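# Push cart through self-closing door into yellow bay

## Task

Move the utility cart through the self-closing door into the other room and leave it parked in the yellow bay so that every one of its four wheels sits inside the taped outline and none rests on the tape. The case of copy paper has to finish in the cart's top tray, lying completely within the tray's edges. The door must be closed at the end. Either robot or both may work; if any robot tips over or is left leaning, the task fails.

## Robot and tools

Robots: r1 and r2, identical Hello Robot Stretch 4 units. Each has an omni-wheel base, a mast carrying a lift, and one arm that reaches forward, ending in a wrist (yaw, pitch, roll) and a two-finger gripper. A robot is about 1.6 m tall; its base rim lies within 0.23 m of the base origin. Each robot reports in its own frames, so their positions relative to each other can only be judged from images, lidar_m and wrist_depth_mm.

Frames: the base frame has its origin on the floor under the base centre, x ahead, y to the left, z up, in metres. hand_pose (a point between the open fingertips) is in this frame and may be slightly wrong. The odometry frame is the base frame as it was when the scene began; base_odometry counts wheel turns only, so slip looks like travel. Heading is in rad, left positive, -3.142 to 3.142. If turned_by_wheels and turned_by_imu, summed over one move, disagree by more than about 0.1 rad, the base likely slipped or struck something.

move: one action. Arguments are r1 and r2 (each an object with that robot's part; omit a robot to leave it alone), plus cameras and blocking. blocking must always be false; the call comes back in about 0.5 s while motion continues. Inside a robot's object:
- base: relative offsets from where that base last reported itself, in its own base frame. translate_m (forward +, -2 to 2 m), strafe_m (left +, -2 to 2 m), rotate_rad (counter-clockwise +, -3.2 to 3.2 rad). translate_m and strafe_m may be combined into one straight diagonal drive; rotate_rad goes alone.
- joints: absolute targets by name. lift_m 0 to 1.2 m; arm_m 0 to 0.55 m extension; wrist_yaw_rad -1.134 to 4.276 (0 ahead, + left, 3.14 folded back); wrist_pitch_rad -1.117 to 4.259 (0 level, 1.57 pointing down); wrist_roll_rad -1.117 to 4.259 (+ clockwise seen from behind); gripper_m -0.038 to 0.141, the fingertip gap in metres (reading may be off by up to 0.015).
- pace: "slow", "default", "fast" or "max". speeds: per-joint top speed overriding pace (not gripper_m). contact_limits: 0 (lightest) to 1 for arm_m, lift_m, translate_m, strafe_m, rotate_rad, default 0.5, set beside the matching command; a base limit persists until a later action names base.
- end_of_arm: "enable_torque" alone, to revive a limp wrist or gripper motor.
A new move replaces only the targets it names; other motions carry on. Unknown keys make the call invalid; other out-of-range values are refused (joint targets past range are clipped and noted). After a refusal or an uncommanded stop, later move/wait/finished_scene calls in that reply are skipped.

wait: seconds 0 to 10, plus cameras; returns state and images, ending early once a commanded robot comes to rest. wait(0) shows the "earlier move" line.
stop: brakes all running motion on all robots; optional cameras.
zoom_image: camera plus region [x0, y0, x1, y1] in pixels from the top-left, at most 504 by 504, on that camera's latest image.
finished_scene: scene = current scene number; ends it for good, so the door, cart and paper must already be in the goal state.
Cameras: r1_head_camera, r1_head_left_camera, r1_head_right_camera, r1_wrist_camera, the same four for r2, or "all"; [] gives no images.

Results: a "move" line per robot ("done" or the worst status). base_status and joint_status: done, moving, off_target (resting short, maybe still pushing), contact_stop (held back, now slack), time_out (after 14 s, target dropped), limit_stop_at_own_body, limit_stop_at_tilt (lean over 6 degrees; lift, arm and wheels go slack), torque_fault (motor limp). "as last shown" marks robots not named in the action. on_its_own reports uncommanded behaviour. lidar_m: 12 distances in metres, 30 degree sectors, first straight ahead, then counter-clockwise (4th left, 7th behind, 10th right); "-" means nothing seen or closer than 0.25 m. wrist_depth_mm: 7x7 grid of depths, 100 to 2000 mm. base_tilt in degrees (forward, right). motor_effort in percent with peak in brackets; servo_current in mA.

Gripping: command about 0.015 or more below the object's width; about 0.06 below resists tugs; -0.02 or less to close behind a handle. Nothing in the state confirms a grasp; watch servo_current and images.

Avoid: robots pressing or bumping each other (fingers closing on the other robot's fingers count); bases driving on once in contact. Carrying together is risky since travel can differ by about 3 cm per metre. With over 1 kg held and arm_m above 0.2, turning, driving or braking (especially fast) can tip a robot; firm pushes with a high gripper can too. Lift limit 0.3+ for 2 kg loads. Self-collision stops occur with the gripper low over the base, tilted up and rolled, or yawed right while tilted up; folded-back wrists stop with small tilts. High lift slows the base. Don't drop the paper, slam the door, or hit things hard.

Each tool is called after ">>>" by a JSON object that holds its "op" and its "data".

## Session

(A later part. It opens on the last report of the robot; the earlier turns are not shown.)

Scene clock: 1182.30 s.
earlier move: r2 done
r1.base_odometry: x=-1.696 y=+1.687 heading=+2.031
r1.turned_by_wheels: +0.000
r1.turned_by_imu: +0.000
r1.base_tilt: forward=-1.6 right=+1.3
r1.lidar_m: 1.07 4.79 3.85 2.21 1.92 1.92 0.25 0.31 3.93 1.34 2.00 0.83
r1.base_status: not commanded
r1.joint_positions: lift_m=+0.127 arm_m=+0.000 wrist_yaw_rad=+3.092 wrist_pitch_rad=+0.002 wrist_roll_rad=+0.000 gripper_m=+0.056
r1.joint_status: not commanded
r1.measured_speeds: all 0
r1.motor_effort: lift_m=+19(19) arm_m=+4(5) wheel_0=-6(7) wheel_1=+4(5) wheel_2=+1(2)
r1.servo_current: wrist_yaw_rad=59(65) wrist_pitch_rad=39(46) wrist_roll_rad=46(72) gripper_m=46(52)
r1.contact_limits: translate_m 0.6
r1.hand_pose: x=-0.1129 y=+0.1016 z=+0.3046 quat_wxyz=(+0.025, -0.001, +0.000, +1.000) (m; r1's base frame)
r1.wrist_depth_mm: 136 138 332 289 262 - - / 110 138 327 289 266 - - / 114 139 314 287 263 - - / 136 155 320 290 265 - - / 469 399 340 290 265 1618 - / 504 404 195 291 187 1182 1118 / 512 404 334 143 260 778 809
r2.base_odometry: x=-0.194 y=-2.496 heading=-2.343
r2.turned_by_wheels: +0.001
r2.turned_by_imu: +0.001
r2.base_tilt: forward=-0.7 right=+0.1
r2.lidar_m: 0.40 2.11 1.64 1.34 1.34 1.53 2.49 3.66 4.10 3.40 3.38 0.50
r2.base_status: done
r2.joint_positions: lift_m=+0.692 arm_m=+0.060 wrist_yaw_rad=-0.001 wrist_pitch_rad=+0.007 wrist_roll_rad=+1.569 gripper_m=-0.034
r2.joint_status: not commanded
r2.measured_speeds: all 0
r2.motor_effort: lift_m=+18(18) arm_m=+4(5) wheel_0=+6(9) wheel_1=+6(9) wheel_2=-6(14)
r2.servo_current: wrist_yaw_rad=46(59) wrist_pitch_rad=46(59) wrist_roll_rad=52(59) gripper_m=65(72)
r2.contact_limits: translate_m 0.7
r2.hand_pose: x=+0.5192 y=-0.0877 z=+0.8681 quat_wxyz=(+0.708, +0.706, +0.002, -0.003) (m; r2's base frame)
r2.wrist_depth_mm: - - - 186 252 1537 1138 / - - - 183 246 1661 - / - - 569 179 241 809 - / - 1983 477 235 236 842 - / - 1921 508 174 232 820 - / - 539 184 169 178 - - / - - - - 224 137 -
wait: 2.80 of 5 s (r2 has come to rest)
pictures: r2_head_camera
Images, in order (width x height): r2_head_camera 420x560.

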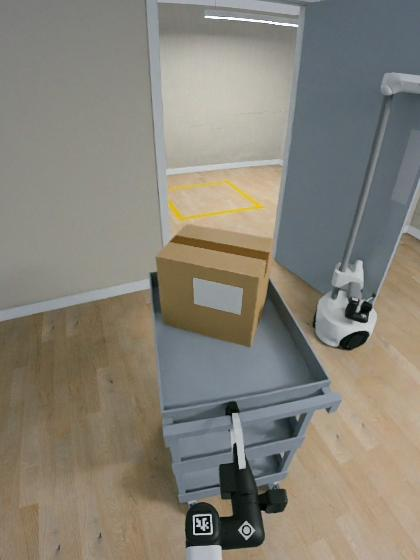

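>>> {"op": "move", "data": {"cameras": [], "blocking": false, "r2": {"base":{"translate_m":0.1,"strafe_m":0.2},"pace":"slow","contact_limits":{"translate_m":0.7}}}}

>>> {"op": "wait", "data": {"seconds": 5, "cameras": ["r2_head_camera"]}}

Scene clock: 1194.83 s.
move: r2 moving
r1: as last shown
r1.base_tilt: forward=-1.5 right=+1.3
r1.lidar_m: 1.02 4.80 3.84 2.23 1.92 1.93 0.25 0.32 3.92 1.34 2.01 0.83
r1.motor_effort: lift_m=+19(19) arm_m=+5(5) wheel_0=-6(7) wheel_1=+5(5) wheel_2=+1(1)
r1.servo_current: wrist_yaw_rad=52(65) wrist_pitch_rad=46(46) wrist_roll_rad=33(59) gripper_m=39(46)
r1.contact_limits: translate_m 0.6
r1.wrist_depth_mm: 136 138 332 286 263 - - / 110 138 325 289 267 - - / 114 138 314 289 263 - - / 136 155 320 290 264 - - / 469 402 336 290 265 1618 - / 508 402 195 293 188 1160 1138 / 508 407 332 143 262 778 820
r2.base_odometry: x=-0.190 y=-2.508 heading=-2.343
r2.turned_by_wheels: +0.000
r2.turned_by_imu: +0.000
r2.base_tilt: forward=-0.7 right=+0.0
r2.lidar_m: 0.43 2.12 1.63 1.34 1.33 1.53 2.45 3.67 4.08 3.42 3.39 0.49
r2.base_status: translate_m moving; strafe_m moving
r2.joint_positions: lift_m=+0.692 arm_m=+0.060 wrist_yaw_rad=-0.001 wrist_pitch_rad=+0.007 wrist_roll_rad=+1.569 gripper_m=-0.034
r2.joint_status: not commanded
r2.measured_speeds: translate_m=+0.022 strafe_m=+0.043 rotate_rad=+0.001 lift_m=+0.000 arm_m=+0.000 wrist_yaw_rad=+0.000 wrist_pitch_rad=+0.000 wrist_roll_rad=+0.000
r2.motor_effort: lift_m=+18(18) arm_m=+4(4) wheel_0=-5(8) wheel_1=+9(10) wheel_2=-10(10)
r2.servo_current: wrist_yaw_rad=46(52) wrist_pitch_rad=46(52) wrist_roll_rad=52(59) gripper_m=65(72)
r2.contact_limits: translate_m 0.7
r2.hand_pose: x=+0.5192 y=-0.0877 z=+0.8681 quat_wxyz=(+0.708, +0.706, +0.002, -0.003) (m; r2's base frame)
r2.wrist_depth_mm: - - - 189 253 1499 1118 / - - - 184 247 1661 - / - - 580 179 242 809 - / - 1921 480 235 236 798 - / - 1983 508 174 232 831 - / - 535 183 169 179 - - / - - - - 224 137 -
pictures: none
No camera images: "cameras" was empty.

Scene clock: 1197.83 s.
earlier move: r2 done
r1.base_odometry: x=-1.696 y=+1.687 heading=+2.031
r1.turned_by_wheels: +0.000
r1.turned_by_imu: +0.000
r1.base_tilt: forward=-1.6 right=+1.3
r1.lidar_m: 1.26 4.82 3.84 2.21 1.91 1.92 0.25 0.31 3.92 1.34 1.09 0.82
r1.base_status: not commanded
r1.joint_positions: lift_m=+0.127 arm_m=+0.000 wrist_yaw_rad=+3.092 wrist_pitch_rad=+0.002 wrist_roll_rad=+0.000 gripper_m=+0.056
r1.joint_status: not commanded
r1.measured_speeds: all 0
r1.motor_effort: lift_m=+19(19) arm_m=+4(5) wheel_0=-7(7) wheel_1=+4(5) wheel_2=+1(2)
r1.servo_current: wrist_yaw_rad=39(72) wrist_pitch_rad=39(52) wrist_roll_rad=52(72) gripper_m=46(46)
r1.contact_limits: translate_m 0.6
r1.hand_pose: x=-0.1129 y=+0.1016 z=+0.3046 quat_wxyz=(+0.025, -0.001, +0.000, +1.000) (m; r1's base frame)
r1.wrist_depth_mm: 136 138 330 289 262 - - / 110 138 327 289 267 - - / 114 139 312 290 265 - - / 136 155 322 291 264 - - / 469 402 336 290 264 1618 - / 504 404 195 291 187 1160 1138 / 508 404 332 143 262 778 820
r2.base_odometry: x=-0.121 y=-2.707 heading=-2.343
r2.turned_by_wheels: +0.000
r2.turned_by_imu: +0.000
r2.base_tilt: forward=-0.7 right=+0.1
r2.lidar_m: 0.46 1.96 1.42 1.18 1.18 1.34 2.24 3.81 4.28 3.58 1.82 0.47
r2.base_status: done
r2.joint_positions: lift_m=+0.692 arm_m=+0.060 wrist_yaw_rad=-0.003 wrist_pitch_rad=+0.007 wrist_roll_rad=+1.569 gripper_m=-0.034
r2.joint_status: not commanded
r2.measured_speeds: all 0
r2.motor_effort: lift_m=+18(18) arm_m=+4(4) wheel_0=-6(12) wheel_1=+4(10) wheel_2=-6(11)
r2.servo_current: wrist_yaw_rad=52(65) wrist_pitch_rad=52(59) wrist_roll_rad=46(59) gripper_m=59(72)
r2.contact_limits: translate_m 0.7
r2.hand_pose: x=+0.5190 y=-0.0882 z=+0.8681 quat_wxyz=(+0.708, +0.706, +0.002, -0.003) (m; r2's base frame)
r2.wrist_depth_mm: - - 580 148 205 741 - / - 508 449 152 211 - - / - 462 455 156 216 809 - / - - 512 159 221 842 - / - - 591 165 228 - - / - - 180 168 178 1499 484 / - 136 - - - 1366 1118
wait: 3.00 of 5 s (r2 has come to rest)
pictures: r2_head_camera
Images, in order (width x height): r2_head_camera 420x560.

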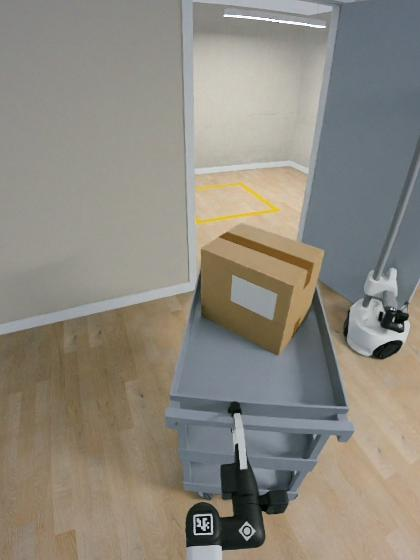

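>>> {"op": "move", "data": {"cameras": [], "blocking": false, "r2": {"base":{"translate_m":0.25,"strafe_m":-0.14},"pace":"slow","contact_limits":{"translate_m":0.7}}}}

>>> {"op": "wait", "data": {"seconds": 5, "cameras": ["r2_head_camera"]}}

Scene clock: 1213.03 s.
move: r2 moving
r1: as last shown
r1.lidar_m: 1.27 4.80 3.84 2.26 1.91 1.93 0.25 0.32 3.93 1.33 1.04 0.83
r1.motor_effort: lift_m=+19(19) arm_m=+4(5) wheel_0=-6(7) wheel_1=+4(5) wheel_2=+1(1)
r1.servo_current: wrist_yaw_rad=39(59) wrist_pitch_rad=39(52) wrist_roll_rad=52(72) gripper_m=39(46)
r1.contact_limits: translate_m 0.6
r1.wrist_depth_mm: 136 138 334 287 263 - - / 110 138 327 287 267 - - / 114 139 312 289 263 - - / 136 155 322 291 264 - - / 473 399 336 290 264 1618 - / 508 404 196 290 187 1160 1138 / 508 404 332 143 262 788 820
r2.base_odometry: x=-0.134 y=-2.711 heading=-2.343
r2.turned_by_wheels: +0.001
r2.turned_by_imu: +0.001
r2.base_tilt: forward=-0.7 right=+0.1
r2.lidar_m: 0.47 1.96 1.48 1.21 1.18 1.37 2.24 3.83 4.25 3.55 1.80 0.46
r2.base_status: translate_m moving; strafe_m moving
r2.joint_positions: lift_m=+0.692 arm_m=+0.060 wrist_yaw_rad=-0.001 wrist_pitch_rad=+0.007 wrist_roll_rad=+1.569 gripper_m=-0.034
r2.joint_status: not commanded
r2.measured_speeds: translate_m=+0.051 strafe_m=-0.027 rotate_rad=+0.003 lift_m=+0.000 arm_m=+0.000 wrist_yaw_rad=+0.016 wrist_pitch_rad=+0.000 wrist_roll_rad=+0.000
r2.motor_effort: lift_m=+18(18) arm_m=+4(4) wheel_0=+13(14) wheel_1=+6(8) wheel_2=-12(14)
r2.servo_current: wrist_yaw_rad=33(59) wrist_pitch_rad=46(59) wrist_roll_rad=59(59) gripper_m=72(72)
r2.contact_limits: translate_m 0.7
r2.hand_pose: x=+0.5191 y=-0.0878 z=+0.8681 quat_wxyz=(+0.708, +0.706, +0.002, -0.003) (m; r2's base frame)
r2.wrist_depth_mm: - - 549 144 202 - - / - 462 436 148 207 - - / - 469 455 152 212 - - / - - 517 158 219 831 - / - - 591 162 226 - - / - - 181 167 178 1430 480 / - - - - - 147 1098
pictures: none
No camera images: "cameras" was empty.

Scene clock: 1216.57 s.
earlier move: r2 done
r1.base_odometry: x=-1.696 y=+1.687 heading=+2.031
r1.turned_by_wheels: +0.000
r1.turned_by_imu: +0.000
r1.base_tilt: forward=-1.6 right=+1.3
r1.lidar_m: 1.38 4.82 3.83 2.25 1.92 1.92 0.25 0.30 3.91 1.34 0.59 0.61
r1.base_status: not commanded
r1.joint_positions: lift_m=+0.127 arm_m=+0.000 wrist_yaw_rad=+3.092 wrist_pitch_rad=+0.002 wrist_roll_rad=+0.000 gripper_m=+0.056
r1.joint_status: not commanded
r1.measured_speeds: all 0
r1.motor_effort: lift_m=+19(19) arm_m=+4(5) wheel_0=-6(7) wheel_1=+4(5) wheel_2=+1(2)
r1.servo_current: wrist_yaw_rad=39(72) wrist_pitch_rad=39(52) wrist_roll_rad=52(72) gripper_m=39(46)
r1.contact_limits: translate_m 0.6
r1.hand_pose: x=-0.1129 y=+0.1016 z=+0.3046 quat_wxyz=(+0.025, -0.001, +0.000, +1.000) (m; r1's base frame)
r1.wrist_depth_mm: 136 138 332 287 263 - - / 110 138 327 287 266 - - / 114 139 312 289 263 - - / 136 155 319 289 263 - - / 469 399 336 290 265 1618 - / 504 404 195 291 187 1182 1138 / 508 407 332 142 262 778 820
r2.base_odometry: x=-0.395 y=-2.788 heading=-2.343
r2.turned_by_wheels: +0.000
r2.turned_by_imu: +0.001
r2.base_tilt: forward=-0.7 right=+0.1
r2.lidar_m: 0.48 1.78 1.70 1.38 1.39 1.58 2.57 4.01 4.06 3.35 1.42 0.46
r2.base_status: done
r2.joint_positions: lift_m=+0.692 arm_m=+0.060 wrist_yaw_rad=+0.001 wrist_pitch_rad=+0.007 wrist_roll_rad=+1.569 gripper_m=-0.034
r2.joint_status: not commanded
r2.measured_speeds: all 0
r2.motor_effort: lift_m=+18(18) arm_m=+4(5) wheel_0=+6(17) wheel_1=+4(8) wheel_2=-5(14)
r2.servo_current: wrist_yaw_rad=59(65) wrist_pitch_rad=46(59) wrist_roll_rad=59(59) gripper_m=65(72)
r2.contact_limits: translate_m 0.7
r2.hand_pose: x=+0.5193 y=-0.0872 z=+0.8681 quat_wxyz=(+0.708, +0.706, +0.003, -0.002) (m; r2's base frame)
r2.wrist_depth_mm: - - 512 141 196 - - / - 436 430 145 204 - - / 1756 484 459 150 211 - - / - - 525 156 218 - - / - - 597 162 226 - - / - - 179 167 179 1499 517 / - - - - 242 136 1182
wait: 3.53 of 5 s (r2 has come to rest)
pictures: r2_head_camera
Images, in order (width x height): r2_head_camera 420x560.

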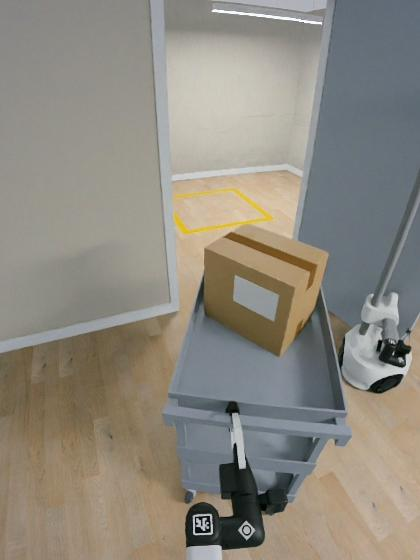

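>>> {"op": "move", "data": {"cameras": [], "blocking": false, "r2": {"base":{"translate_m":0.12,"strafe_m":-0.22},"pace":"slow","contact_limits":{"translate_m":0.7}}}}

>>> {"op": "wait", "data": {"seconds": 5, "cameras": ["r2_head_camera"]}}

Scene clock: 1230.67 s.
move: r2 moving
r1: as last shown
r1.base_tilt: forward=-1.5 right=+1.3
r1.lidar_m: 1.39 4.81 3.85 2.21 1.92 1.93 0.25 0.31 3.92 1.33 0.60 0.60
r1.motor_effort: lift_m=+19(19) arm_m=+4(5) wheel_0=-6(7) wheel_1=+4(5) wheel_2=+1(1)
r1.servo_current: wrist_yaw_rad=46(59) wrist_pitch_rad=39(46) wrist_roll_rad=59(65) gripper_m=39(46)
r1.contact_limits: translate_m 0.6
r1.wrist_depth_mm: 136 138 332 287 263 - - / 110 138 327 289 268 - - / 114 139 314 289 263 - - / 136 155 319 289 264 - - / 473 404 338 290 265 1618 - / 508 402 195 291 187 1182 1138 / 508 407 332 143 262 788 820
r2.base_odometry: x=-0.407 y=-2.785 heading=-2.343
r2.turned_by_wheels: +0.000
r2.turned_by_imu: +0.000
r2.base_tilt: forward=-0.7 right=+0.0
r2.lidar_m: 0.47 1.78 1.73 1.42 1.40 1.62 2.59 4.01 4.02 3.35 1.45 0.47
r2.base_status: translate_m moving; strafe_m moving
r2.joint_positions: lift_m=+0.692 arm_m=+0.060 wrist_yaw_rad=+0.001 wrist_pitch_rad=+0.007 wrist_roll_rad=+1.569 gripper_m=-0.034
r2.joint_status: not commanded
r2.measured_speeds: translate_m=+0.023 strafe_m=-0.042 rotate_rad=+0.001 lift_m=+0.000 arm_m=+0.000 wrist_yaw_rad=+0.000 wrist_pitch_rad=+0.000 wrist_roll_rad=+0.000
r2.motor_effort: lift_m=+18(18) arm_m=+4(5) wheel_0=+13(13) wheel_1=-5(6) wheel_2=-8(9)
r2.servo_current: wrist_yaw_rad=59(65) wrist_pitch_rad=52(52) wrist_roll_rad=46(52) gripper_m=65(65)
r2.contact_limits: translate_m 0.7
r2.hand_pose: x=+0.5193 y=-0.0872 z=+0.8681 quat_wxyz=(+0.708, +0.706, +0.003, -0.002) (m; r2's base frame)
r2.wrist_depth_mm: - - 512 140 196 - - / 1756 439 427 145 204 - - / 1808 469 459 150 211 - - / - - 525 156 218 - - / - - 591 162 225 - - / - - 180 167 179 1499 492 / - - - - 242 136 1160
pictures: none
No camera images: "cameras" was empty.

Scene clock: 1233.97 s.
earlier move: r2 done
r1.base_odometry: x=-1.696 y=+1.687 heading=+2.031
r1.turned_by_wheels: +0.000
r1.turned_by_imu: +0.000
r1.base_tilt: forward=-1.6 right=+1.3
r1.lidar_m: 0.72 4.82 3.83 2.24 1.93 1.91 0.25 0.32 3.92 1.35 0.44 0.46
r1.base_status: not commanded
r1.joint_positions: lift_m=+0.127 arm_m=+0.000 wrist_yaw_rad=+3.092 wrist_pitch_rad=+0.002 wrist_roll_rad=+0.000 gripper_m=+0.056
r1.joint_status: not commanded
r1.measured_speeds: all 0
r1.motor_effort: lift_m=+19(19) arm_m=+4(5) wheel_0=-7(7) wheel_1=+5(5) wheel_2=+1(2)
r1.servo_current: wrist_yaw_rad=72(72) wrist_pitch_rad=46(52) wrist_roll_rad=59(72) gripper_m=33(52)
r1.contact_limits: translate_m 0.6
r1.hand_pose: x=-0.1129 y=+0.1016 z=+0.3046 quat_wxyz=(+0.025, -0.001, +0.000, +1.000) (m; r1's base frame)
r1.wrist_depth_mm: 136 138 332 286 262 - - / 110 138 325 287 267 - - / 114 139 312 289 264 - - / 136 155 322 289 264 - - / 469 404 336 290 265 1618 - / 504 404 196 293 187 1182 1118 / 508 402 334 143 259 778 820
r2.base_odometry: x=-0.636 y=-2.721 heading=-2.343
r2.turned_by_wheels: +0.000
r2.turned_by_imu: +0.002
r2.base_tilt: forward=-0.7 right=+0.0
r2.lidar_m: 0.45 1.75 1.96 1.65 1.64 1.85 3.07 4.05 3.76 3.10 1.29 0.47
r2.base_status: done
r2.joint_positions: lift_m=+0.692 arm_m=+0.060 wrist_yaw_rad=+0.001 wrist_pitch_rad=+0.007 wrist_roll_rad=+1.569 gripper_m=-0.034
r2.joint_status: not commanded
r2.measured_speeds: all 0
r2.motor_effort: lift_m=+18(18) arm_m=+4(5) wheel_0=+6(15) wheel_1=-6(7) wheel_2=-4(9)
r2.servo_current: wrist_yaw_rad=52(65) wrist_pitch_rad=52(59) wrist_roll_rad=46(72) gripper_m=65(72)
r2.contact_limits: translate_m 0.7
r2.hand_pose: x=+0.5194 y=-0.0870 z=+0.8681 quat_wxyz=(+0.708, +0.706, +0.003, -0.002) (m; r2's base frame)
r2.wrist_depth_mm: - - - 160 220 - - / - 554 549 162 221 788 - / 1756 466 449 163 224 820 - / - - 500 166 226 831 - / - - 559 167 229 - - / - - 185 169 179 - - / - - - - 234 1336 473
wait: 3.30 of 5 s (r2 has come to rest)
pictures: r2_head_camera
Images, in order (width x height): r2_head_camera 420x560.

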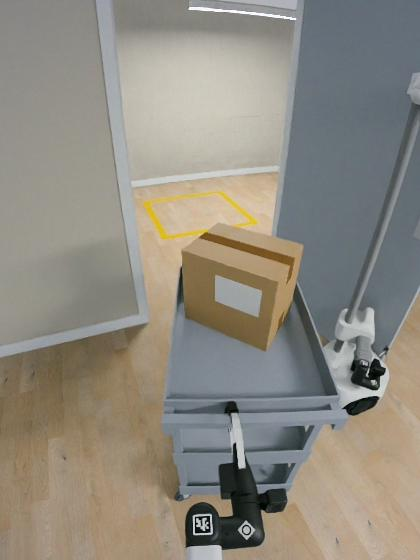

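>>> {"op": "move", "data": {"cameras": [], "blocking": false, "r2": {"base":{"translate_m":0.2,"strafe_m":-0.11},"pace":"slow","contact_limits":{"translate_m":0.7}}}}

>>> {"op": "wait", "data": {"seconds": 5, "cameras": ["r2_head_camera"]}}

Scene clock: 1247.30 s.
move: r2 moving
r1: as last shown
r1.base_tilt: forward=-1.6 right=+1.2
r1.lidar_m: 0.72 4.80 3.83 2.22 1.92 1.92 0.25 0.31 3.92 1.33 0.44 0.48
r1.motor_effort: lift_m=+19(19) arm_m=+4(5) wheel_0=-7(7) wheel_1=+5(5) wheel_2=+1(1)
r1.servo_current: wrist_yaw_rad=52(52) wrist_pitch_rad=39(39) wrist_roll_rad=46(59) gripper_m=46(46)
r1.contact_limits: translate_m 0.6
r1.wrist_depth_mm: 136 138 332 287 263 - - / 110 138 327 289 268 - - / 114 139 312 287 264 - - / 136 155 322 291 264 - - / 466 399 338 290 264 1661 - / 504 404 195 290 187 1160 1118 / 508 404 332 143 260 778 820
r2.base_odometry: x=-0.650 y=-2.725 heading=-2.343
r2.turned_by_wheels: +0.000
r2.turned_by_imu: +0.001
r2.base_tilt: forward=-0.7 right=+0.1
r2.lidar_m: 0.44 1.73 1.98 1.65 1.65 1.85 3.07 4.08 3.73 3.12 1.26 0.47
r2.base_status: translate_m moving; strafe_m moving
r2.joint_positions: lift_m=+0.692 arm_m=+0.060 wrist_yaw_rad=+0.001 wrist_pitch_rad=+0.007 wrist_roll_rad=+1.569 gripper_m=-0.034
r2.joint_status: not commanded
r2.measured_speeds: translate_m=+0.047 strafe_m=-0.027 rotate_rad=-0.001 lift_m=+0.000 arm_m=+0.000 wrist_yaw_rad=+0.000 wrist_pitch_rad=+0.000 wrist_roll_rad=+0.000
r2.motor_effort: lift_m=+18(18) arm_m=+4(4) wheel_0=+11(12) wheel_1=+1(6) wheel_2=-10(11)
r2.servo_current: wrist_yaw_rad=52(52) wrist_pitch_rad=59(59) wrist_roll_rad=52(52) gripper_m=65(72)
r2.contact_limits: translate_m 0.7
r2.hand_pose: x=+0.5194 y=-0.0870 z=+0.8681 quat_wxyz=(+0.708, +0.706, +0.003, -0.002) (m; r2's base frame)
r2.wrist_depth_mm: - - - 162 222 - - / - - 530 163 223 788 - / - 462 455 165 226 831 - / - - 496 166 227 831 - / - - 554 168 229 - - / - - 184 168 180 - - / - - - - 231 147 455
pictures: none
No camera images: "cameras" was empty.

Scene clock: 1250.23 s.
earlier move: r2 done
r1.base_odometry: x=-1.696 y=+1.687 heading=+2.031
r1.turned_by_wheels: +0.000
r1.turned_by_imu: +0.000
r1.base_tilt: forward=-1.6 right=+1.3
r1.lidar_m: 0.57 4.81 3.84 2.24 1.93 1.92 0.25 0.31 3.93 0.32 0.30 0.35
r1.base_status: not commanded
r1.joint_positions: lift_m=+0.127 arm_m=+0.000 wrist_yaw_rad=+3.092 wrist_pitch_rad=+0.002 wrist_roll_rad=+0.000 gripper_m=+0.056
r1.joint_status: not commanded
r1.measured_speeds: all 0
r1.motor_effort: lift_m=+19(19) arm_m=+4(5) wheel_0=-7(7) wheel_1=+4(5) wheel_2=+1(2)
r1.servo_current: wrist_yaw_rad=65(72) wrist_pitch_rad=39(52) wrist_roll_rad=33(72) gripper_m=46(52)
r1.contact_limits: translate_m 0.6
r1.hand_pose: x=-0.1129 y=+0.1016 z=+0.3046 quat_wxyz=(+0.025, -0.001, +0.000, +1.000) (m; r1's base frame)
r1.wrist_depth_mm: 136 138 332 287 263 - - / 109 138 325 289 267 - - / 114 139 314 289 263 - - / 136 155 322 290 264 - - / 469 402 334 290 265 1661 - / 504 404 195 291 187 1182 1138 / 508 404 334 143 260 778 820
r2.base_odometry: x=-0.854 y=-2.787 heading=-2.343
r2.turned_by_wheels: +0.000
r2.turned_by_imu: +0.000
r2.base_tilt: forward=-0.7 right=+0.1
r2.lidar_m: 0.44 1.57 1.81 1.83 1.82 2.05 3.40 4.23 3.56 2.96 0.99 0.46
r2.base_status: done
r2.joint_positions: lift_m=+0.692 arm_m=+0.060 wrist_yaw_rad=-0.001 wrist_pitch_rad=+0.007 wrist_roll_rad=+1.569 gripper_m=-0.034
r2.joint_status: not commanded
r2.measured_speeds: all 0
r2.motor_effort: lift_m=+18(18) arm_m=+4(4) wheel_0=+2(12) wheel_1=+4(6) wheel_2=-8(14)
r2.servo_current: wrist_yaw_rad=46(65) wrist_pitch_rad=46(59) wrist_roll_rad=39(59) gripper_m=65(72)
r2.contact_limits: translate_m 0.7
r2.hand_pose: x=+0.5192 y=-0.0876 z=+0.8681 quat_wxyz=(+0.708, +0.706, +0.002, -0.003) (m; r2's base frame)
r2.wrist_depth_mm: - - - 156 215 - - / - 480 512 158 217 - - / - 455 455 161 221 820 - / - - 504 163 224 831 - / - - 569 166 228 - - / - - 183 168 179 530 - / - - - - - 137 459
wait: 2.93 of 5 s (r2 has come to rest)
pictures: r2_head_camera
Images, in order (width x height): r2_head_camera 420x560.

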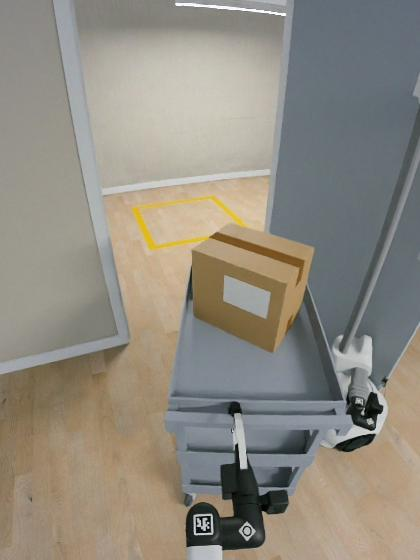

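>>> {"op": "move", "data": {"cameras": [], "blocking": false, "r2": {"base":{"translate_m":-0.45,"strafe_m":-0.1},"pace":"slow","contact_limits":{"translate_m":0.7}}}}

>>> {"op": "wait", "data": {"seconds": 7, "cameras": ["r2_head_camera","r2_head_right_camera"]}}

Scene clock: 1282.50 s.
move: r2 moving
r1: as last shown
r1.lidar_m: 0.58 4.79 3.87 2.25 1.93 1.91 0.25 0.31 3.94 0.31 0.31 0.34
r1.motor_effort: lift_m=+19(19) arm_m=+5(5) wheel_0=-6(7) wheel_1=+4(5) wheel_2=+1(1)
r1.servo_current: wrist_yaw_rad=59(65) wrist_pitch_rad=39(46) wrist_roll_rad=52(52) gripper_m=33(46)
r1.contact_limits: translate_m 0.6
r1.wrist_depth_mm: 136 138 334 287 263 - - / 109 138 327 287 266 - - / 114 138 314 290 263 - - / 136 155 320 290 264 - - / 469 402 336 291 265 1618 - / 504 404 195 291 188 1160 1138 / 512 407 332 143 260 778 820
r2.base_odometry: x=-0.848 y=-2.777 heading=-2.344
r2.turned_by_wheels: +0.000
r2.turned_by_imu: +0.001
r2.base_tilt: forward=-0.6 right=+0.1
r2.lidar_m: 0.44 1.59 1.80 1.83 1.81 2.04 3.41 4.21 3.52 2.96 1.00 0.47
r2.base_status: translate_m moving; strafe_m moving
r2.joint_positions: lift_m=+0.692 arm_m=+0.060 wrist_yaw_rad=-0.001 wrist_pitch_rad=+0.007 wrist_roll_rad=+1.569 gripper_m=-0.034
r2.joint_status: not commanded
r2.measured_speeds: translate_m=-0.048 strafe_m=-0.011 rotate_rad=+0.003 lift_m=+0.000 arm_m=+0.000 wrist_yaw_rad=+0.000 wrist_pitch_rad=+0.000 wrist_roll_rad=+0.000
r2.motor_effort: lift_m=+18(18) arm_m=+4(4) wheel_0=-7(9) wheel_1=-8(9) wheel_2=+10(10)
r2.servo_current: wrist_yaw_rad=52(52) wrist_pitch_rad=46(52) wrist_roll_rad=46(52) gripper_m=65(72)
r2.contact_limits: translate_m 0.7
r2.hand_pose: x=+0.5192 y=-0.0876 z=+0.8681 quat_wxyz=(+0.708, +0.706, +0.002, -0.003) (m; r2's base frame)
r2.wrist_depth_mm: - - - 155 213 - - / - 473 496 158 217 798 - / - 459 452 160 221 820 - / - - 508 164 224 831 - / - - 569 166 229 - - / - - 183 168 179 559 - / - 144 - - 236 136 455
pictures: none
No camera images: "cameras" was empty.

Scene clock: 1287.87 s.
earlier move: r2 done
r1.base_odometry: x=-1.696 y=+1.687 heading=+2.031
r1.turned_by_wheels: +0.000
r1.turned_by_imu: +0.000
r1.base_tilt: forward=-1.6 right=+1.3
r1.lidar_m: 0.48 4.82 3.83 2.22 1.92 1.93 0.25 0.32 3.93 1.34 0.66 0.38
r1.base_status: not commanded
r1.joint_positions: lift_m=+0.127 arm_m=+0.000 wrist_yaw_rad=+3.092 wrist_pitch_rad=+0.002 wrist_roll_rad=+0.000 gripper_m=+0.056
r1.joint_status: not commanded
r1.measured_speeds: all 0
r1.motor_effort: lift_m=+19(19) arm_m=+5(5) wheel_0=-7(7) wheel_1=+4(5) wheel_2=+1(2)
r1.servo_current: wrist_yaw_rad=46(72) wrist_pitch_rad=39(52) wrist_roll_rad=72(72) gripper_m=39(46)
r1.contact_limits: translate_m 0.6
r1.hand_pose: x=-0.1129 y=+0.1016 z=+0.3046 quat_wxyz=(+0.025, -0.001, +0.000, +1.000) (m; r1's base frame)
r1.wrist_depth_mm: 136 138 334 287 260 - - / 110 138 325 289 268 - - / 113 139 314 287 263 - - / 136 155 322 290 265 - - / 469 402 334 291 264 1618 - / 504 402 195 290 188 1160 1138 / 512 404 334 142 260 778 820
r2.base_odometry: x=-0.612 y=-2.395 heading=-2.344
r2.turned_by_wheels: +0.000
r2.turned_by_imu: +0.000
r2.base_tilt: forward=-0.7 right=+0.1
r2.lidar_m: 0.43 2.04 2.13 1.77 1.77 2.01 3.29 3.78 3.62 2.99 2.98 0.49
r2.base_status: done
r2.joint_positions: lift_m=+0.692 arm_m=+0.060 wrist_yaw_rad=+0.000 wrist_pitch_rad=+0.007 wrist_roll_rad=+1.569 gripper_m=-0.034
r2.joint_status: not commanded
r2.measured_speeds: all 0
r2.motor_effort: lift_m=+18(18) arm_m=+4(5) wheel_0=-6(11) wheel_1=-5(9) wheel_2=+6(13)
r2.servo_current: wrist_yaw_rad=52(59) wrist_pitch_rad=46(59) wrist_roll_rad=46(65) gripper_m=59(72)
r2.contact_limits: translate_m 0.7
r2.hand_pose: x=+0.5193 y=-0.0873 z=+0.8681 quat_wxyz=(+0.708, +0.706, +0.003, -0.002) (m; r2's base frame)
r2.wrist_depth_mm: - - - 189 255 1008 - / - - - 185 248 691 - / - 585 580 181 243 - - / - - 473 235 237 - - / - - 512 174 233 820 - / 1756 - 184 169 179 - - / - 143 - - 224 136 -
wait: 5.37 of 7 s (r2 has come to rest)
pictures: r2_head_camera, r2_head_right_camera
Images, in order (width x height): r2_head_camera 420x560, r2_head_right_camera 420x672.

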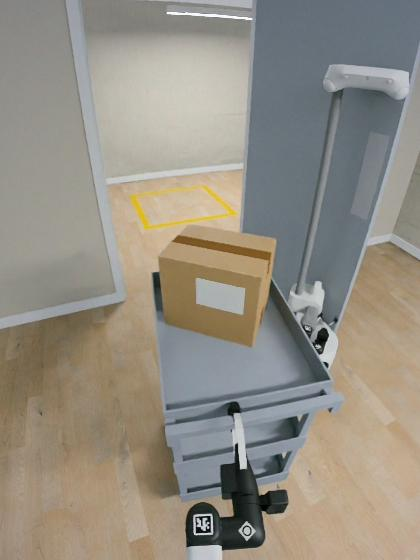

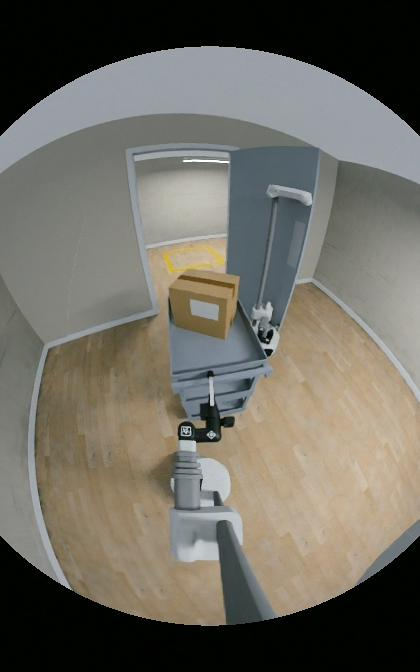

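>>> {"op": "move", "data": {"cameras": [], "blocking": false, "r2": {"base":{"translate_m":0.25,"strafe_m":0.02},"pace":"slow","contact_limits":{"translate_m":0.7}}}}

>>> {"op": "wait", "data": {"seconds": 5, "cameras": ["r2_head_camera"]}}

Scene clock: 1299.30 s.
move: r2 moving
r1: as last shown
r1.base_tilt: forward=-1.5 right=+1.3
r1.lidar_m: 0.53 4.81 3.87 2.22 1.91 1.92 0.25 0.32 3.92 1.36 0.64 0.38
r1.motor_effort: lift_m=+19(19) arm_m=+4(5) wheel_0=-6(7) wheel_1=+5(5) wheel_2=+1(2)
r1.servo_current: wrist_yaw_rad=46(59) wrist_pitch_rad=46(46) wrist_roll_rad=46(59) gripper_m=39(46)
r1.contact_limits: translate_m 0.6
r1.wrist_depth_mm: 136 138 330 287 262 - - / 110 138 325 290 267 - - / 114 139 314 290 265 - - / 136 155 322 289 266 - - / 469 404 336 290 265 1618 - / 504 404 195 290 187 1182 1138 / 512 407 332 143 262 768 831
r2.base_odometry: x=-0.619 y=-2.405 heading=-2.344
r2.turned_by_wheels: +0.000
r2.turned_by_imu: +0.001
r2.base_tilt: forward=-0.6 right=+0.0
r2.lidar_m: 0.43 2.02 2.15 1.78 1.76 1.99 3.27 3.76 3.62 3.00 2.98 0.51
r2.base_status: translate_m moving; strafe_m moving
r2.joint_positions: lift_m=+0.692 arm_m=+0.060 wrist_yaw_rad=+0.000 wrist_pitch_rad=+0.007 wrist_roll_rad=+1.569 gripper_m=-0.034
r2.joint_status: not commanded
r2.measured_speeds: translate_m=+0.048 strafe_m=+0.004 rotate_rad=+0.001 lift_m=+0.000 arm_m=+0.000 wrist_yaw_rad=+0.000 wrist_pitch_rad=+0.000 wrist_roll_rad=+0.000
r2.motor_effort: lift_m=+18(18) arm_m=+4(5) wheel_0=+5(7) wheel_1=+5(8) wheel_2=-10(13)
r2.servo_current: wrist_yaw_rad=46(52) wrist_pitch_rad=46(52) wrist_roll_rad=46(52) gripper_m=72(72)
r2.contact_limits: translate_m 0.7
r2.hand_pose: x=+0.5192 y=-0.0875 z=+0.8681 quat_wxyz=(+0.708, +0.706, +0.002, -0.003) (m; r2's base frame)
r2.wrist_depth_mm: - - - 187 252 1042 - / - - - 183 248 - - / - - 574 180 241 - - / - - 480 235 237 809 - / - - 508 173 233 820 - / 1708 - 183 168 179 - - / - 143 - - 224 137 -
pictures: none
No camera images: "cameras" was empty.

Scene clock: 1302.60 s.
earlier move: r2 done
r1.base_odometry: x=-1.696 y=+1.687 heading=+2.031
r1.turned_by_wheels: +0.000
r1.turned_by_imu: +0.000
r1.base_tilt: forward=-1.5 right=+1.3
r1.lidar_m: 0.49 4.80 3.85 2.25 1.90 1.93 0.25 0.33 3.94 1.36 0.35 0.35
r1.base_status: not commanded
r1.joint_positions: lift_m=+0.127 arm_m=+0.000 wrist_yaw_rad=+3.092 wrist_pitch_rad=+0.002 wrist_roll_rad=+0.000 gripper_m=+0.056
r1.joint_status: not commanded
r1.measured_speeds: all 0
r1.motor_effort: lift_m=+19(19) arm_m=+4(5) wheel_0=-6(7) wheel_1=+4(5) wheel_2=+1(2)
r1.servo_current: wrist_yaw_rad=46(72) wrist_pitch_rad=46(59) wrist_roll_rad=39(72) gripper_m=46(52)
r1.contact_limits: translate_m 0.6
r1.hand_pose: x=-0.1129 y=+0.1016 z=+0.3046 quat_wxyz=(+0.025, -0.001, +0.000, +1.000) (m; r1's base frame)
r1.wrist_depth_mm: 136 138 332 289 264 - - / 109 138 325 289 267 - - / 114 138 314 289 264 - - / 136 155 322 290 263 - - / 469 402 336 289 264 1661 - / 500 407 195 291 188 1182 1138 / 508 404 332 143 262 788 809
r2.base_odometry: x=-0.772 y=-2.588 heading=-2.344
r2.turned_by_wheels: +0.000
r2.turned_by_imu: +0.000
r2.base_tilt: forward=-0.6 right=+0.1
r2.lidar_m: 0.41 1.80 2.00 1.84 1.84 2.04 3.41 4.01 3.57 2.92 2.92 0.50
r2.base_status: done
r2.joint_positions: lift_m=+0.692 arm_m=+0.060 wrist_yaw_rad=-0.001 wrist_pitch_rad=+0.007 wrist_roll_rad=+1.569 gripper_m=-0.034
r2.joint_status: not commanded
r2.measured_speeds: all 0
r2.motor_effort: lift_m=+18(18) arm_m=+4(5) wheel_0=+2(11) wheel_1=+5(8) wheel_2=-8(13)
r2.servo_current: wrist_yaw_rad=46(59) wrist_pitch_rad=52(59) wrist_roll_rad=52(59) gripper_m=65(72)
r2.contact_limits: translate_m 0.7
r2.hand_pose: x=+0.5192 y=-0.0877 z=+0.8681 quat_wxyz=(+0.708, +0.706, +0.002, -0.003) (m; r2's base frame)
r2.wrist_depth_mm: - - - 190 256 - - / - - - 185 250 - - / - - 544 181 243 - - / - - 473 178 238 - - / - - 508 174 232 820 - / - - 183 168 179 - - / - 143 - - 224 - -
wait: 3.30 of 5 s (r2 has come to rest)
pictures: r2_head_camera
Images, in order (width x height): r2_head_camera 420x560.

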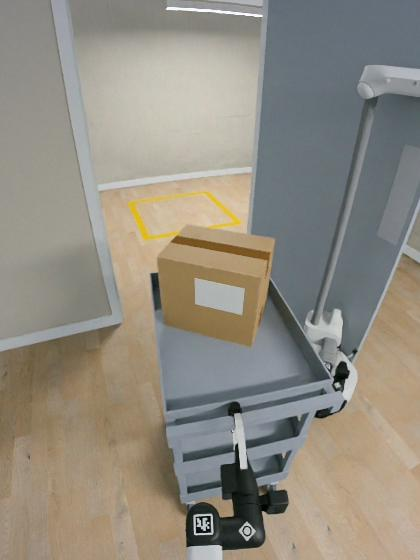

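>>> {"op": "move", "data": {"cameras": [], "blocking": false, "r2": {"base":{"translate_m":0.3,"strafe_m":0.05},"pace":"slow","contact_limits":{"translate_m":0.7}}}}

>>> {"op": "wait", "data": {"seconds": 6, "cameras": ["r2_head_camera","r2_head_right_camera"]}}

Scene clock: 1318.03 s.
move: r2 moving
r1: as last shown
r1.base_tilt: forward=-1.6 right=+1.3
r1.lidar_m: 0.50 4.81 3.81 2.24 1.93 1.92 0.25 0.30 3.94 0.41 0.34 0.36
r1.motor_effort: lift_m=+19(19) arm_m=+4(5) wheel_0=-6(7) wheel_1=+4(5) wheel_2=+1(1)
r1.servo_current: wrist_yaw_rad=46(65) wrist_pitch_rad=39(46) wrist_roll_rad=52(52) gripper_m=39(46)
r1.contact_limits: translate_m 0.6
r1.wrist_depth_mm: 136 138 332 287 262 - - / 109 138 327 287 267 - - / 114 138 312 289 264 - - / 136 154 322 291 265 - - / 473 402 336 290 266 1661 - / 500 404 195 289 187 1160 1160 / 508 407 332 143 262 768 809
r2.base_odometry: x=-0.779 y=-2.598 heading=-2.344
r2.turned_by_wheels: +0.000
r2.turned_by_imu: +0.000
r2.base_tilt: forward=-0.7 right=+0.0
r2.lidar_m: 0.42 1.78 1.98 1.83 1.83 2.05 3.41 4.02 3.54 2.92 2.91 0.50
r2.base_status: translate_m moving; strafe_m moving
r2.joint_positions: lift_m=+0.692 arm_m=+0.060 wrist_yaw_rad=-0.002 wrist_pitch_rad=+0.007 wrist_roll_rad=+1.569 gripper_m=-0.034
r2.joint_status: not commanded
r2.measured_speeds: translate_m=+0.049 strafe_m=+0.008 rotate_rad=-0.002 lift_m=+0.000 arm_m=+0.000 wrist_yaw_rad=-0.002 wrist_pitch_rad=+0.000 wrist_roll_rad=+0.000
r2.motor_effort: lift_m=+18(18) arm_m=+4(4) wheel_0=+4(8) wheel_1=+6(9) wheel_2=-12(15)
r2.servo_current: wrist_yaw_rad=46(52) wrist_pitch_rad=59(59) wrist_roll_rad=46(59) gripper_m=59(65)
r2.contact_limits: translate_m 0.7
r2.hand_pose: x=+0.5191 y=-0.0880 z=+0.8681 quat_wxyz=(+0.708, +0.706, +0.002, -0.003) (m; r2's base frame)
r2.wrist_depth_mm: - - - 190 256 - - / - - - 186 251 - - / - - 554 181 244 - - / 1756 - 473 178 238 - - / - - 504 174 233 831 - / - - 183 168 180 750 - / - - - - 223 137 -
pictures: none
No camera images: "cameras" was empty.

Scene clock: 1321.83 s.
earlier move: r2 done
r1.base_odometry: x=-1.696 y=+1.687 heading=+2.031
r1.turned_by_wheels: +0.000
r1.turned_by_imu: +0.000
r1.base_tilt: forward=-1.6 right=+1.3
r1.lidar_m: 0.84 4.82 3.84 2.23 1.91 1.91 0.25 0.31 3.93 0.38 0.34 0.34
r1.base_status: not commanded
r1.joint_positions: lift_m=+0.127 arm_m=+0.000 wrist_yaw_rad=+3.092 wrist_pitch_rad=+0.002 wrist_roll_rad=+0.000 gripper_m=+0.056
r1.joint_status: not commanded
r1.measured_speeds: all 0
r1.motor_effort: lift_m=+19(19) arm_m=+4(5) wheel_0=-6(7) wheel_1=+5(5) wheel_2=+1(1)
r1.servo_current: wrist_yaw_rad=39(72) wrist_pitch_rad=46(52) wrist_roll_rad=52(72) gripper_m=39(46)
r1.contact_limits: translate_m 0.6
r1.hand_pose: x=-0.1129 y=+0.1016 z=+0.3046 quat_wxyz=(+0.025, -0.001, +0.000, +1.000) (m; r1's base frame)
r1.wrist_depth_mm: 136 138 334 287 262 - - / 109 138 327 287 267 - - / 114 139 312 289 263 - - / 136 155 320 290 264 - - / 469 399 336 289 264 1661 - / 504 402 195 291 188 1160 1138 / 508 402 330 143 260 778 820
r2.base_odometry: x=-0.946 y=-2.837 heading=-2.344
r2.turned_by_wheels: +0.000
r2.turned_by_imu: +0.000
r2.base_tilt: forward=-0.7 right=+0.1
r2.lidar_m: 0.43 1.49 1.70 1.89 1.86 2.12 3.46 4.31 3.46 2.91 0.85 0.48
r2.base_status: done
r2.joint_positions: lift_m=+0.692 arm_m=+0.060 wrist_yaw_rad=-0.002 wrist_pitch_rad=+0.007 wrist_roll_rad=+1.569 gripper_m=-0.034
r2.joint_status: not commanded
r2.measured_speeds: all 0
r2.motor_effort: lift_m=+18(18) arm_m=+4(5) wheel_0=+5(8) wheel_1=+4(9) wheel_2=-7(15)
r2.servo_current: wrist_yaw_rad=33(65) wrist_pitch_rad=46(59) wrist_roll_rad=52(59) gripper_m=59(72)
r2.contact_limits: translate_m 0.7
r2.hand_pose: x=+0.5191 y=-0.0881 z=+0.8681 quat_wxyz=(+0.708, +0.706, +0.002, -0.003) (m; r2's base frame)
r2.wrist_depth_mm: - - - 181 246 - - / - - - 179 242 - - / - - 530 177 238 - - / - - 477 233 235 842 - / - - 517 172 231 831 - / - - 184 169 180 - - / - - - - 225 1537 -
wait: 3.80 of 6 s (r2 has come to rest)
pictures: r2_head_camera, r2_head_right_camera
Images, in order (width x height): r2_head_camera 420x560, r2_head_right_camera 420x672.

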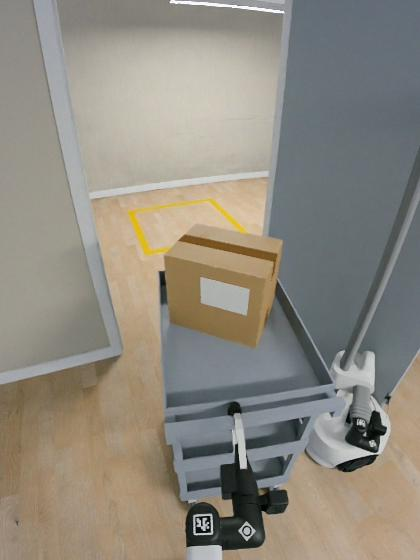

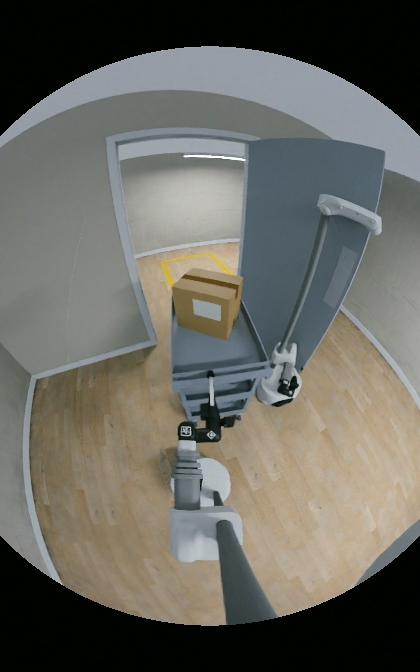

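>>> {"op": "move", "data": {"cameras": [], "blocking": false, "r2": {"base":{"translate_m":0.22,"strafe_m":-0.03},"pace":"slow","contact_limits":{"translate_m":0.7}}}}

>>> {"op": "wait", "data": {"seconds": 6, "cameras": ["r2_head_camera"]}}

Scene clock: 1329.53 s.
move: r2 moving
r1: as last shown
r1.lidar_m: 0.84 4.80 3.82 2.25 1.91 1.92 0.25 0.31 0.55 0.38 0.34 0.35
r1.motor_effort: lift_m=+19(19) arm_m=+4(5) wheel_0=-6(7) wheel_1=+4(5) wheel_2=+1(1)
r1.servo_current: wrist_yaw_rad=52(72) wrist_pitch_rad=39(46) wrist_roll_rad=39(65) gripper_m=39(46)
r1.contact_limits: translate_m 0.6
r1.wrist_depth_mm: 136 138 332 289 263 - - / 110 138 327 289 266 - - / 114 139 310 289 265 - - / 136 155 320 290 265 - - / 473 402 336 291 265 1618 - / 504 402 195 291 187 1182 1138 / 512 404 334 143 259 768 820
r2.base_odometry: x=-0.955 y=-2.845 heading=-2.343
r2.turned_by_wheels: +0.000
r2.turned_by_imu: +0.001
r2.base_tilt: forward=-0.7 right=+0.1
r2.lidar_m: 0.43 1.47 1.70 1.88 1.86 2.10 3.48 4.31 3.49 2.88 0.86 0.48
r2.base_status: translate_m moving; strafe_m moving
r2.joint_positions: lift_m=+0.692 arm_m=+0.060 wrist_yaw_rad=-0.002 wrist_pitch_rad=+0.007 wrist_roll_rad=+1.569 gripper_m=-0.034
r2.joint_status: not commanded
r2.measured_speeds: translate_m=+0.049 strafe_m=-0.007 rotate_rad=+0.002 lift_m=+0.000 arm_m=+0.000 wrist_yaw_rad=+0.000 wrist_pitch_rad=+0.000 wrist_roll_rad=+0.000
r2.motor_effort: lift_m=+18(18) arm_m=+4(4) wheel_0=+5(11) wheel_1=+7(7) wheel_2=-11(12)
r2.servo_current: wrist_yaw_rad=52(52) wrist_pitch_rad=52(52) wrist_roll_rad=52(72) gripper_m=65(72)
r2.contact_limits: translate_m 0.7
r2.hand_pose: x=+0.5191 y=-0.0881 z=+0.8681 quat_wxyz=(+0.708, +0.706, +0.002, -0.003) (m; r2's base frame)
r2.wrist_depth_mm: - - - 181 245 - - / - - - 179 241 - - / - - 525 176 238 - - / - - 477 233 233 842 - / - - 517 171 232 820 - / - - 183 168 178 - - / - - - - 227 1464 -
pictures: none
No camera images: "cameras" was empty.

Scene clock: 1332.53 s.
earlier move: r2 done
r1.base_odometry: x=-1.696 y=+1.687 heading=+2.031
r1.turned_by_wheels: +0.000
r1.turned_by_imu: +0.000
r1.base_tilt: forward=-1.6 right=+1.3
r1.lidar_m: 0.75 4.82 3.85 2.24 1.92 1.91 0.25 0.32 0.41 0.31 0.30 0.60
r1.base_status: not commanded
r1.joint_positions: lift_m=+0.127 arm_m=+0.000 wrist_yaw_rad=+3.092 wrist_pitch_rad=+0.002 wrist_roll_rad=+0.000 gripper_m=+0.056
r1.joint_status: not commanded
r1.measured_speeds: all 0
r1.motor_effort: lift_m=+19(19) arm_m=+4(5) wheel_0=-6(7) wheel_1=+4(5) wheel_2=+1(2)
r1.servo_current: wrist_yaw_rad=46(72) wrist_pitch_rad=33(52) wrist_roll_rad=59(65) gripper_m=39(46)
r1.contact_limits: translate_m 0.6
r1.hand_pose: x=-0.1129 y=+0.1016 z=+0.3046 quat_wxyz=(+0.025, -0.001, +0.000, +1.000) (m; r1's base frame)
r1.wrist_depth_mm: 136 138 332 287 263 - - / 109 138 325 289 266 - - / 114 139 314 289 263 - - / 136 155 320 291 265 - - / 469 402 334 291 265 1618 - / 508 407 196 291 187 1138 1138 / 508 402 332 143 260 778 820
r2.base_odometry: x=-1.120 y=-2.974 heading=-2.343
r2.turned_by_wheels: +0.000
r2.turned_by_imu: +0.001
r2.base_tilt: forward=-0.7 right=+0.1
r2.lidar_m: 0.45 1.32 1.48 1.99 1.95 2.22 3.70 4.51 3.36 2.76 0.68 0.49
r2.base_status: done
r2.joint_positions: lift_m=+0.692 arm_m=+0.060 wrist_yaw_rad=+0.000 wrist_pitch_rad=+0.007 wrist_roll_rad=+1.569 gripper_m=-0.034
r2.joint_status: not commanded
r2.measured_speeds: all 0
r2.motor_effort: lift_m=+18(18) arm_m=+4(5) wheel_0=+5(11) wheel_1=+6(8) wheel_2=-4(12)
r2.servo_current: wrist_yaw_rad=46(59) wrist_pitch_rad=52(59) wrist_roll_rad=46(72) gripper_m=65(72)
r2.contact_limits: translate_m 0.7
r2.hand_pose: x=+0.5192 y=-0.0875 z=+0.8681 quat_wxyz=(+0.708, +0.706, +0.002, -0.003) (m; r2's base frame)
r2.wrist_depth_mm: - - - 165 225 - - / - - 574 166 226 750 - / - 492 459 167 227 820 - / - - 484 228 229 842 - / - - 539 168 229 - - / - - 183 169 180 - - / - - - - 231 1499 473
wait: 3.00 of 6 s (r2 has come to rest)
pictures: r2_head_camera
Images, in order (width x height): r2_head_camera 420x560.

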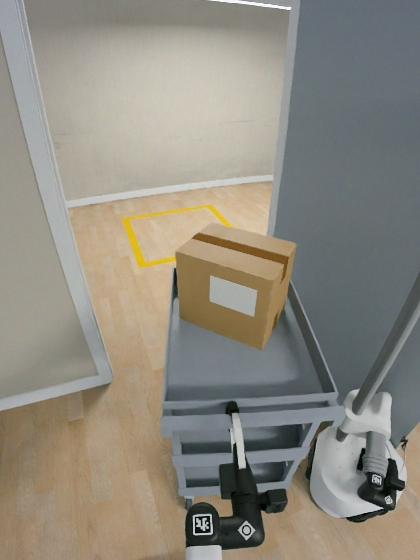

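>>> {"op": "move", "data": {"cameras": [], "blocking": false, "r1": {"base":{"translate_m":-0.09,"strafe_m":0.16},"pace":"slow","contact_limits":{"translate_m":0.6}}}}

>>> {"op": "wait", "data": {"seconds": 5, "cameras": ["r2_head_camera","r1_head_left_camera","r2_head_right_camera"]}}

Scene clock: 1379.87 s.
move: r1 moving
r1.base_odometry: x=-1.702 y=+1.679 heading=+2.028
r1.turned_by_wheels: -0.003
r1.turned_by_imu: +0.001
r1.base_tilt: forward=-1.4 right=+1.4
r1.lidar_m: 0.76 4.82 3.83 2.21 1.93 1.90 0.25 0.32 0.41 0.31 0.30 0.34
r1.base_status: translate_m moving; strafe_m moving
r1.joint_positions: lift_m=+0.127 arm_m=+0.000 wrist_yaw_rad=+3.092 wrist_pitch_rad=+0.002 wrist_roll_rad=+0.000 gripper_m=+0.056
r1.joint_status: not commanded
r1.measured_speeds: translate_m=-0.006 strafe_m=+0.012 rotate_rad=-0.066 lift_m=+0.000 arm_m=+0.000 wrist_yaw_rad=+0.000 wrist_pitch_rad=+0.000 wrist_roll_rad=+0.000
r1.motor_effort: lift_m=+19(19) arm_m=+4(5) wheel_0=-24(24) wheel_1=+11(11) wheel_2=+20(20)
r1.servo_current: wrist_yaw_rad=52(72) wrist_pitch_rad=46(46) wrist_roll_rad=39(59) gripper_m=39(46)
r1.contact_limits: translate_m 0.6
r1.hand_pose: x=-0.1129 y=+0.1016 z=+0.3046 quat_wxyz=(+0.025, -0.001, +0.000, +1.000) (m; r1's base frame)
r1.wrist_depth_mm: 136 138 329 283 262 - - / 109 138 324 283 262 - - / 116 139 310 286 259 - - / 136 155 317 286 260 - - / 459 397 330 286 260 1661 - / 500 397 195 286 187 1205 1160 / 500 399 327 143 263 788 831
r2: as last shown
r2.turned_by_imu: +0.000
r2.lidar_m: 0.46 1.33 1.48 1.98 1.96 2.22 3.70 4.50 3.37 2.79 0.66 0.47
r2.motor_effort: lift_m=+18(18) arm_m=+4(4) wheel_0=+6(6) wheel_1=+6(6) wheel_2=-4(4)
r2.servo_current: wrist_yaw_rad=46(59) wrist_pitch_rad=52(59) wrist_roll_rad=46(52) gripper_m=65(65)
r2.contact_limits: translate_m 0.7
r2.wrist_depth_mm: - - - 165 225 - - / - - 574 166 227 741 - / - 492 459 166 228 831 - / - - 488 227 228 842 - / - - 539 168 229 - - / - - 184 169 179 - - / - - - - 232 1499 473
pictures: none
No camera images: "cameras" was empty.

Scene clock: 1381.13 s.
earlier move: r1 contact_stop
r1.base_odometry: x=-1.700 y=+1.696 heading=+2.010
r1.turned_by_wheels: -0.018
r1.turned_by_imu: -0.017
r1.base_tilt: forward=-1.6 right=+1.3
r1.lidar_m: 0.71 4.80 3.97 2.27 1.95 1.94 0.25 0.30 0.42 0.29 0.28 0.33
r1.base_status: translate_m contact_stop (by the wheels' count: +0.010 of -0.090); strafe_m contact_stop (by the wheels' count: +0.000 of +0.160)
r1.joint_positions: lift_m=+0.127 arm_m=+0.000 wrist_yaw_rad=+3.092 wrist_pitch_rad=+0.002 wrist_roll_rad=+0.000 gripper_m=+0.056
r1.joint_status: not commanded
r1.measured_speeds: all 0
r1.on_its_own: the wheels are slack since a contact_stop
r1.motor_effort: lift_m=+19(19) arm_m=+4(5) wheel_0=+0(31) wheel_1=+0(14) wheel_2=+0(24)
r1.servo_current: wrist_yaw_rad=46(72) wrist_pitch_rad=46(52) wrist_roll_rad=39(65) gripper_m=46(46)
r1.contact_limits: translate_m 0.6
r1.hand_pose: x=-0.1129 y=+0.1016 z=+0.3046 quat_wxyz=(+0.025, -0.001, +0.000, +1.000) (m; r1's base frame)
r1.wrist_depth_mm: 136 138 332 289 266 - - / 109 138 327 287 266 - - / 116 139 314 289 268 - - / 136 155 320 290 270 - - / 469 399 336 291 271 1618 - / 504 404 195 289 187 1160 1138 / 508 404 332 143 266 778 820
r2.base_odometry: x=-1.120 y=-2.974 heading=-2.343
r2.turned_by_wheels: +0.000
r2.turned_by_imu: +0.000
r2.base_tilt: forward=-0.7 right=+0.1
r2.lidar_m: 0.44 1.29 1.49 1.98 1.95 2.23 3.71 4.50 3.37 2.80 0.65 0.48
r2.base_status: not commanded
r2.joint_positions: lift_m=+0.692 arm_m=+0.060 wrist_yaw_rad=+0.000 wrist_pitch_rad=+0.007 wrist_roll_rad=+1.569 gripper_m=-0.034
r2.joint_status: not commanded
r2.measured_speeds: all 0
r2.motor_effort: lift_m=+18(18) arm_m=+4(5) wheel_0=+6(6) wheel_1=+5(6) wheel_2=-4(4)
r2.servo_current: wrist_yaw_rad=52(59) wrist_pitch_rad=52(59) wrist_roll_rad=46(59) gripper_m=59(72)
r2.contact_limits: translate_m 0.7
r2.hand_pose: x=+0.5192 y=-0.0875 z=+0.8681 quat_wxyz=(+0.708, +0.706, +0.002, -0.003) (m; r2's base frame)
r2.wrist_depth_mm: - - - 166 225 - - / - - 574 166 227 732 - / - 496 462 167 229 831 - / - - 484 227 229 842 - / - - 535 168 230 - - / - - 183 169 180 - - / - - - - 231 1464 473
wait: 1.27 of 5 s (r1 has come to rest)
pictures: r1_head_left_camera, r2_head_camera, r2_head_right_camera
Images, in order (width x height): r1_head_left_camera 420x672, r2_head_camera 420x560, r2_head_right_camera 420x672.

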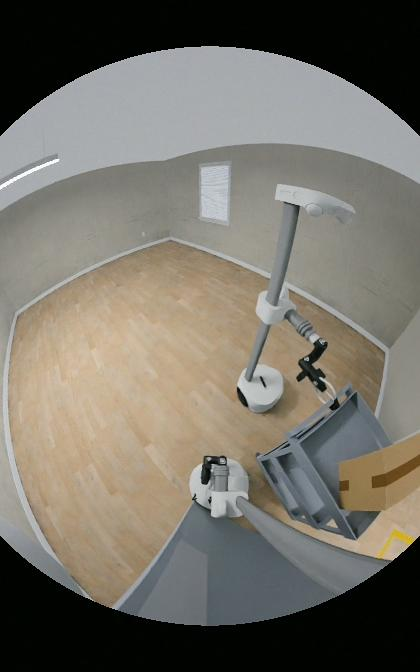

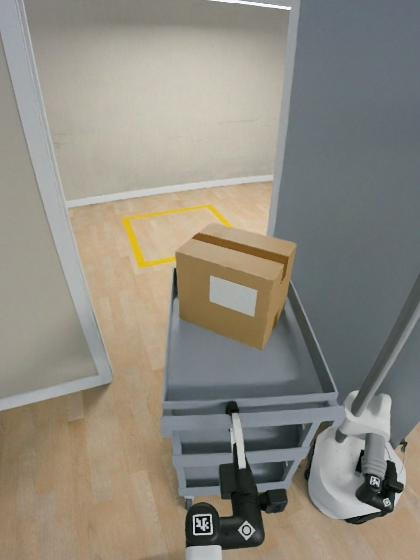

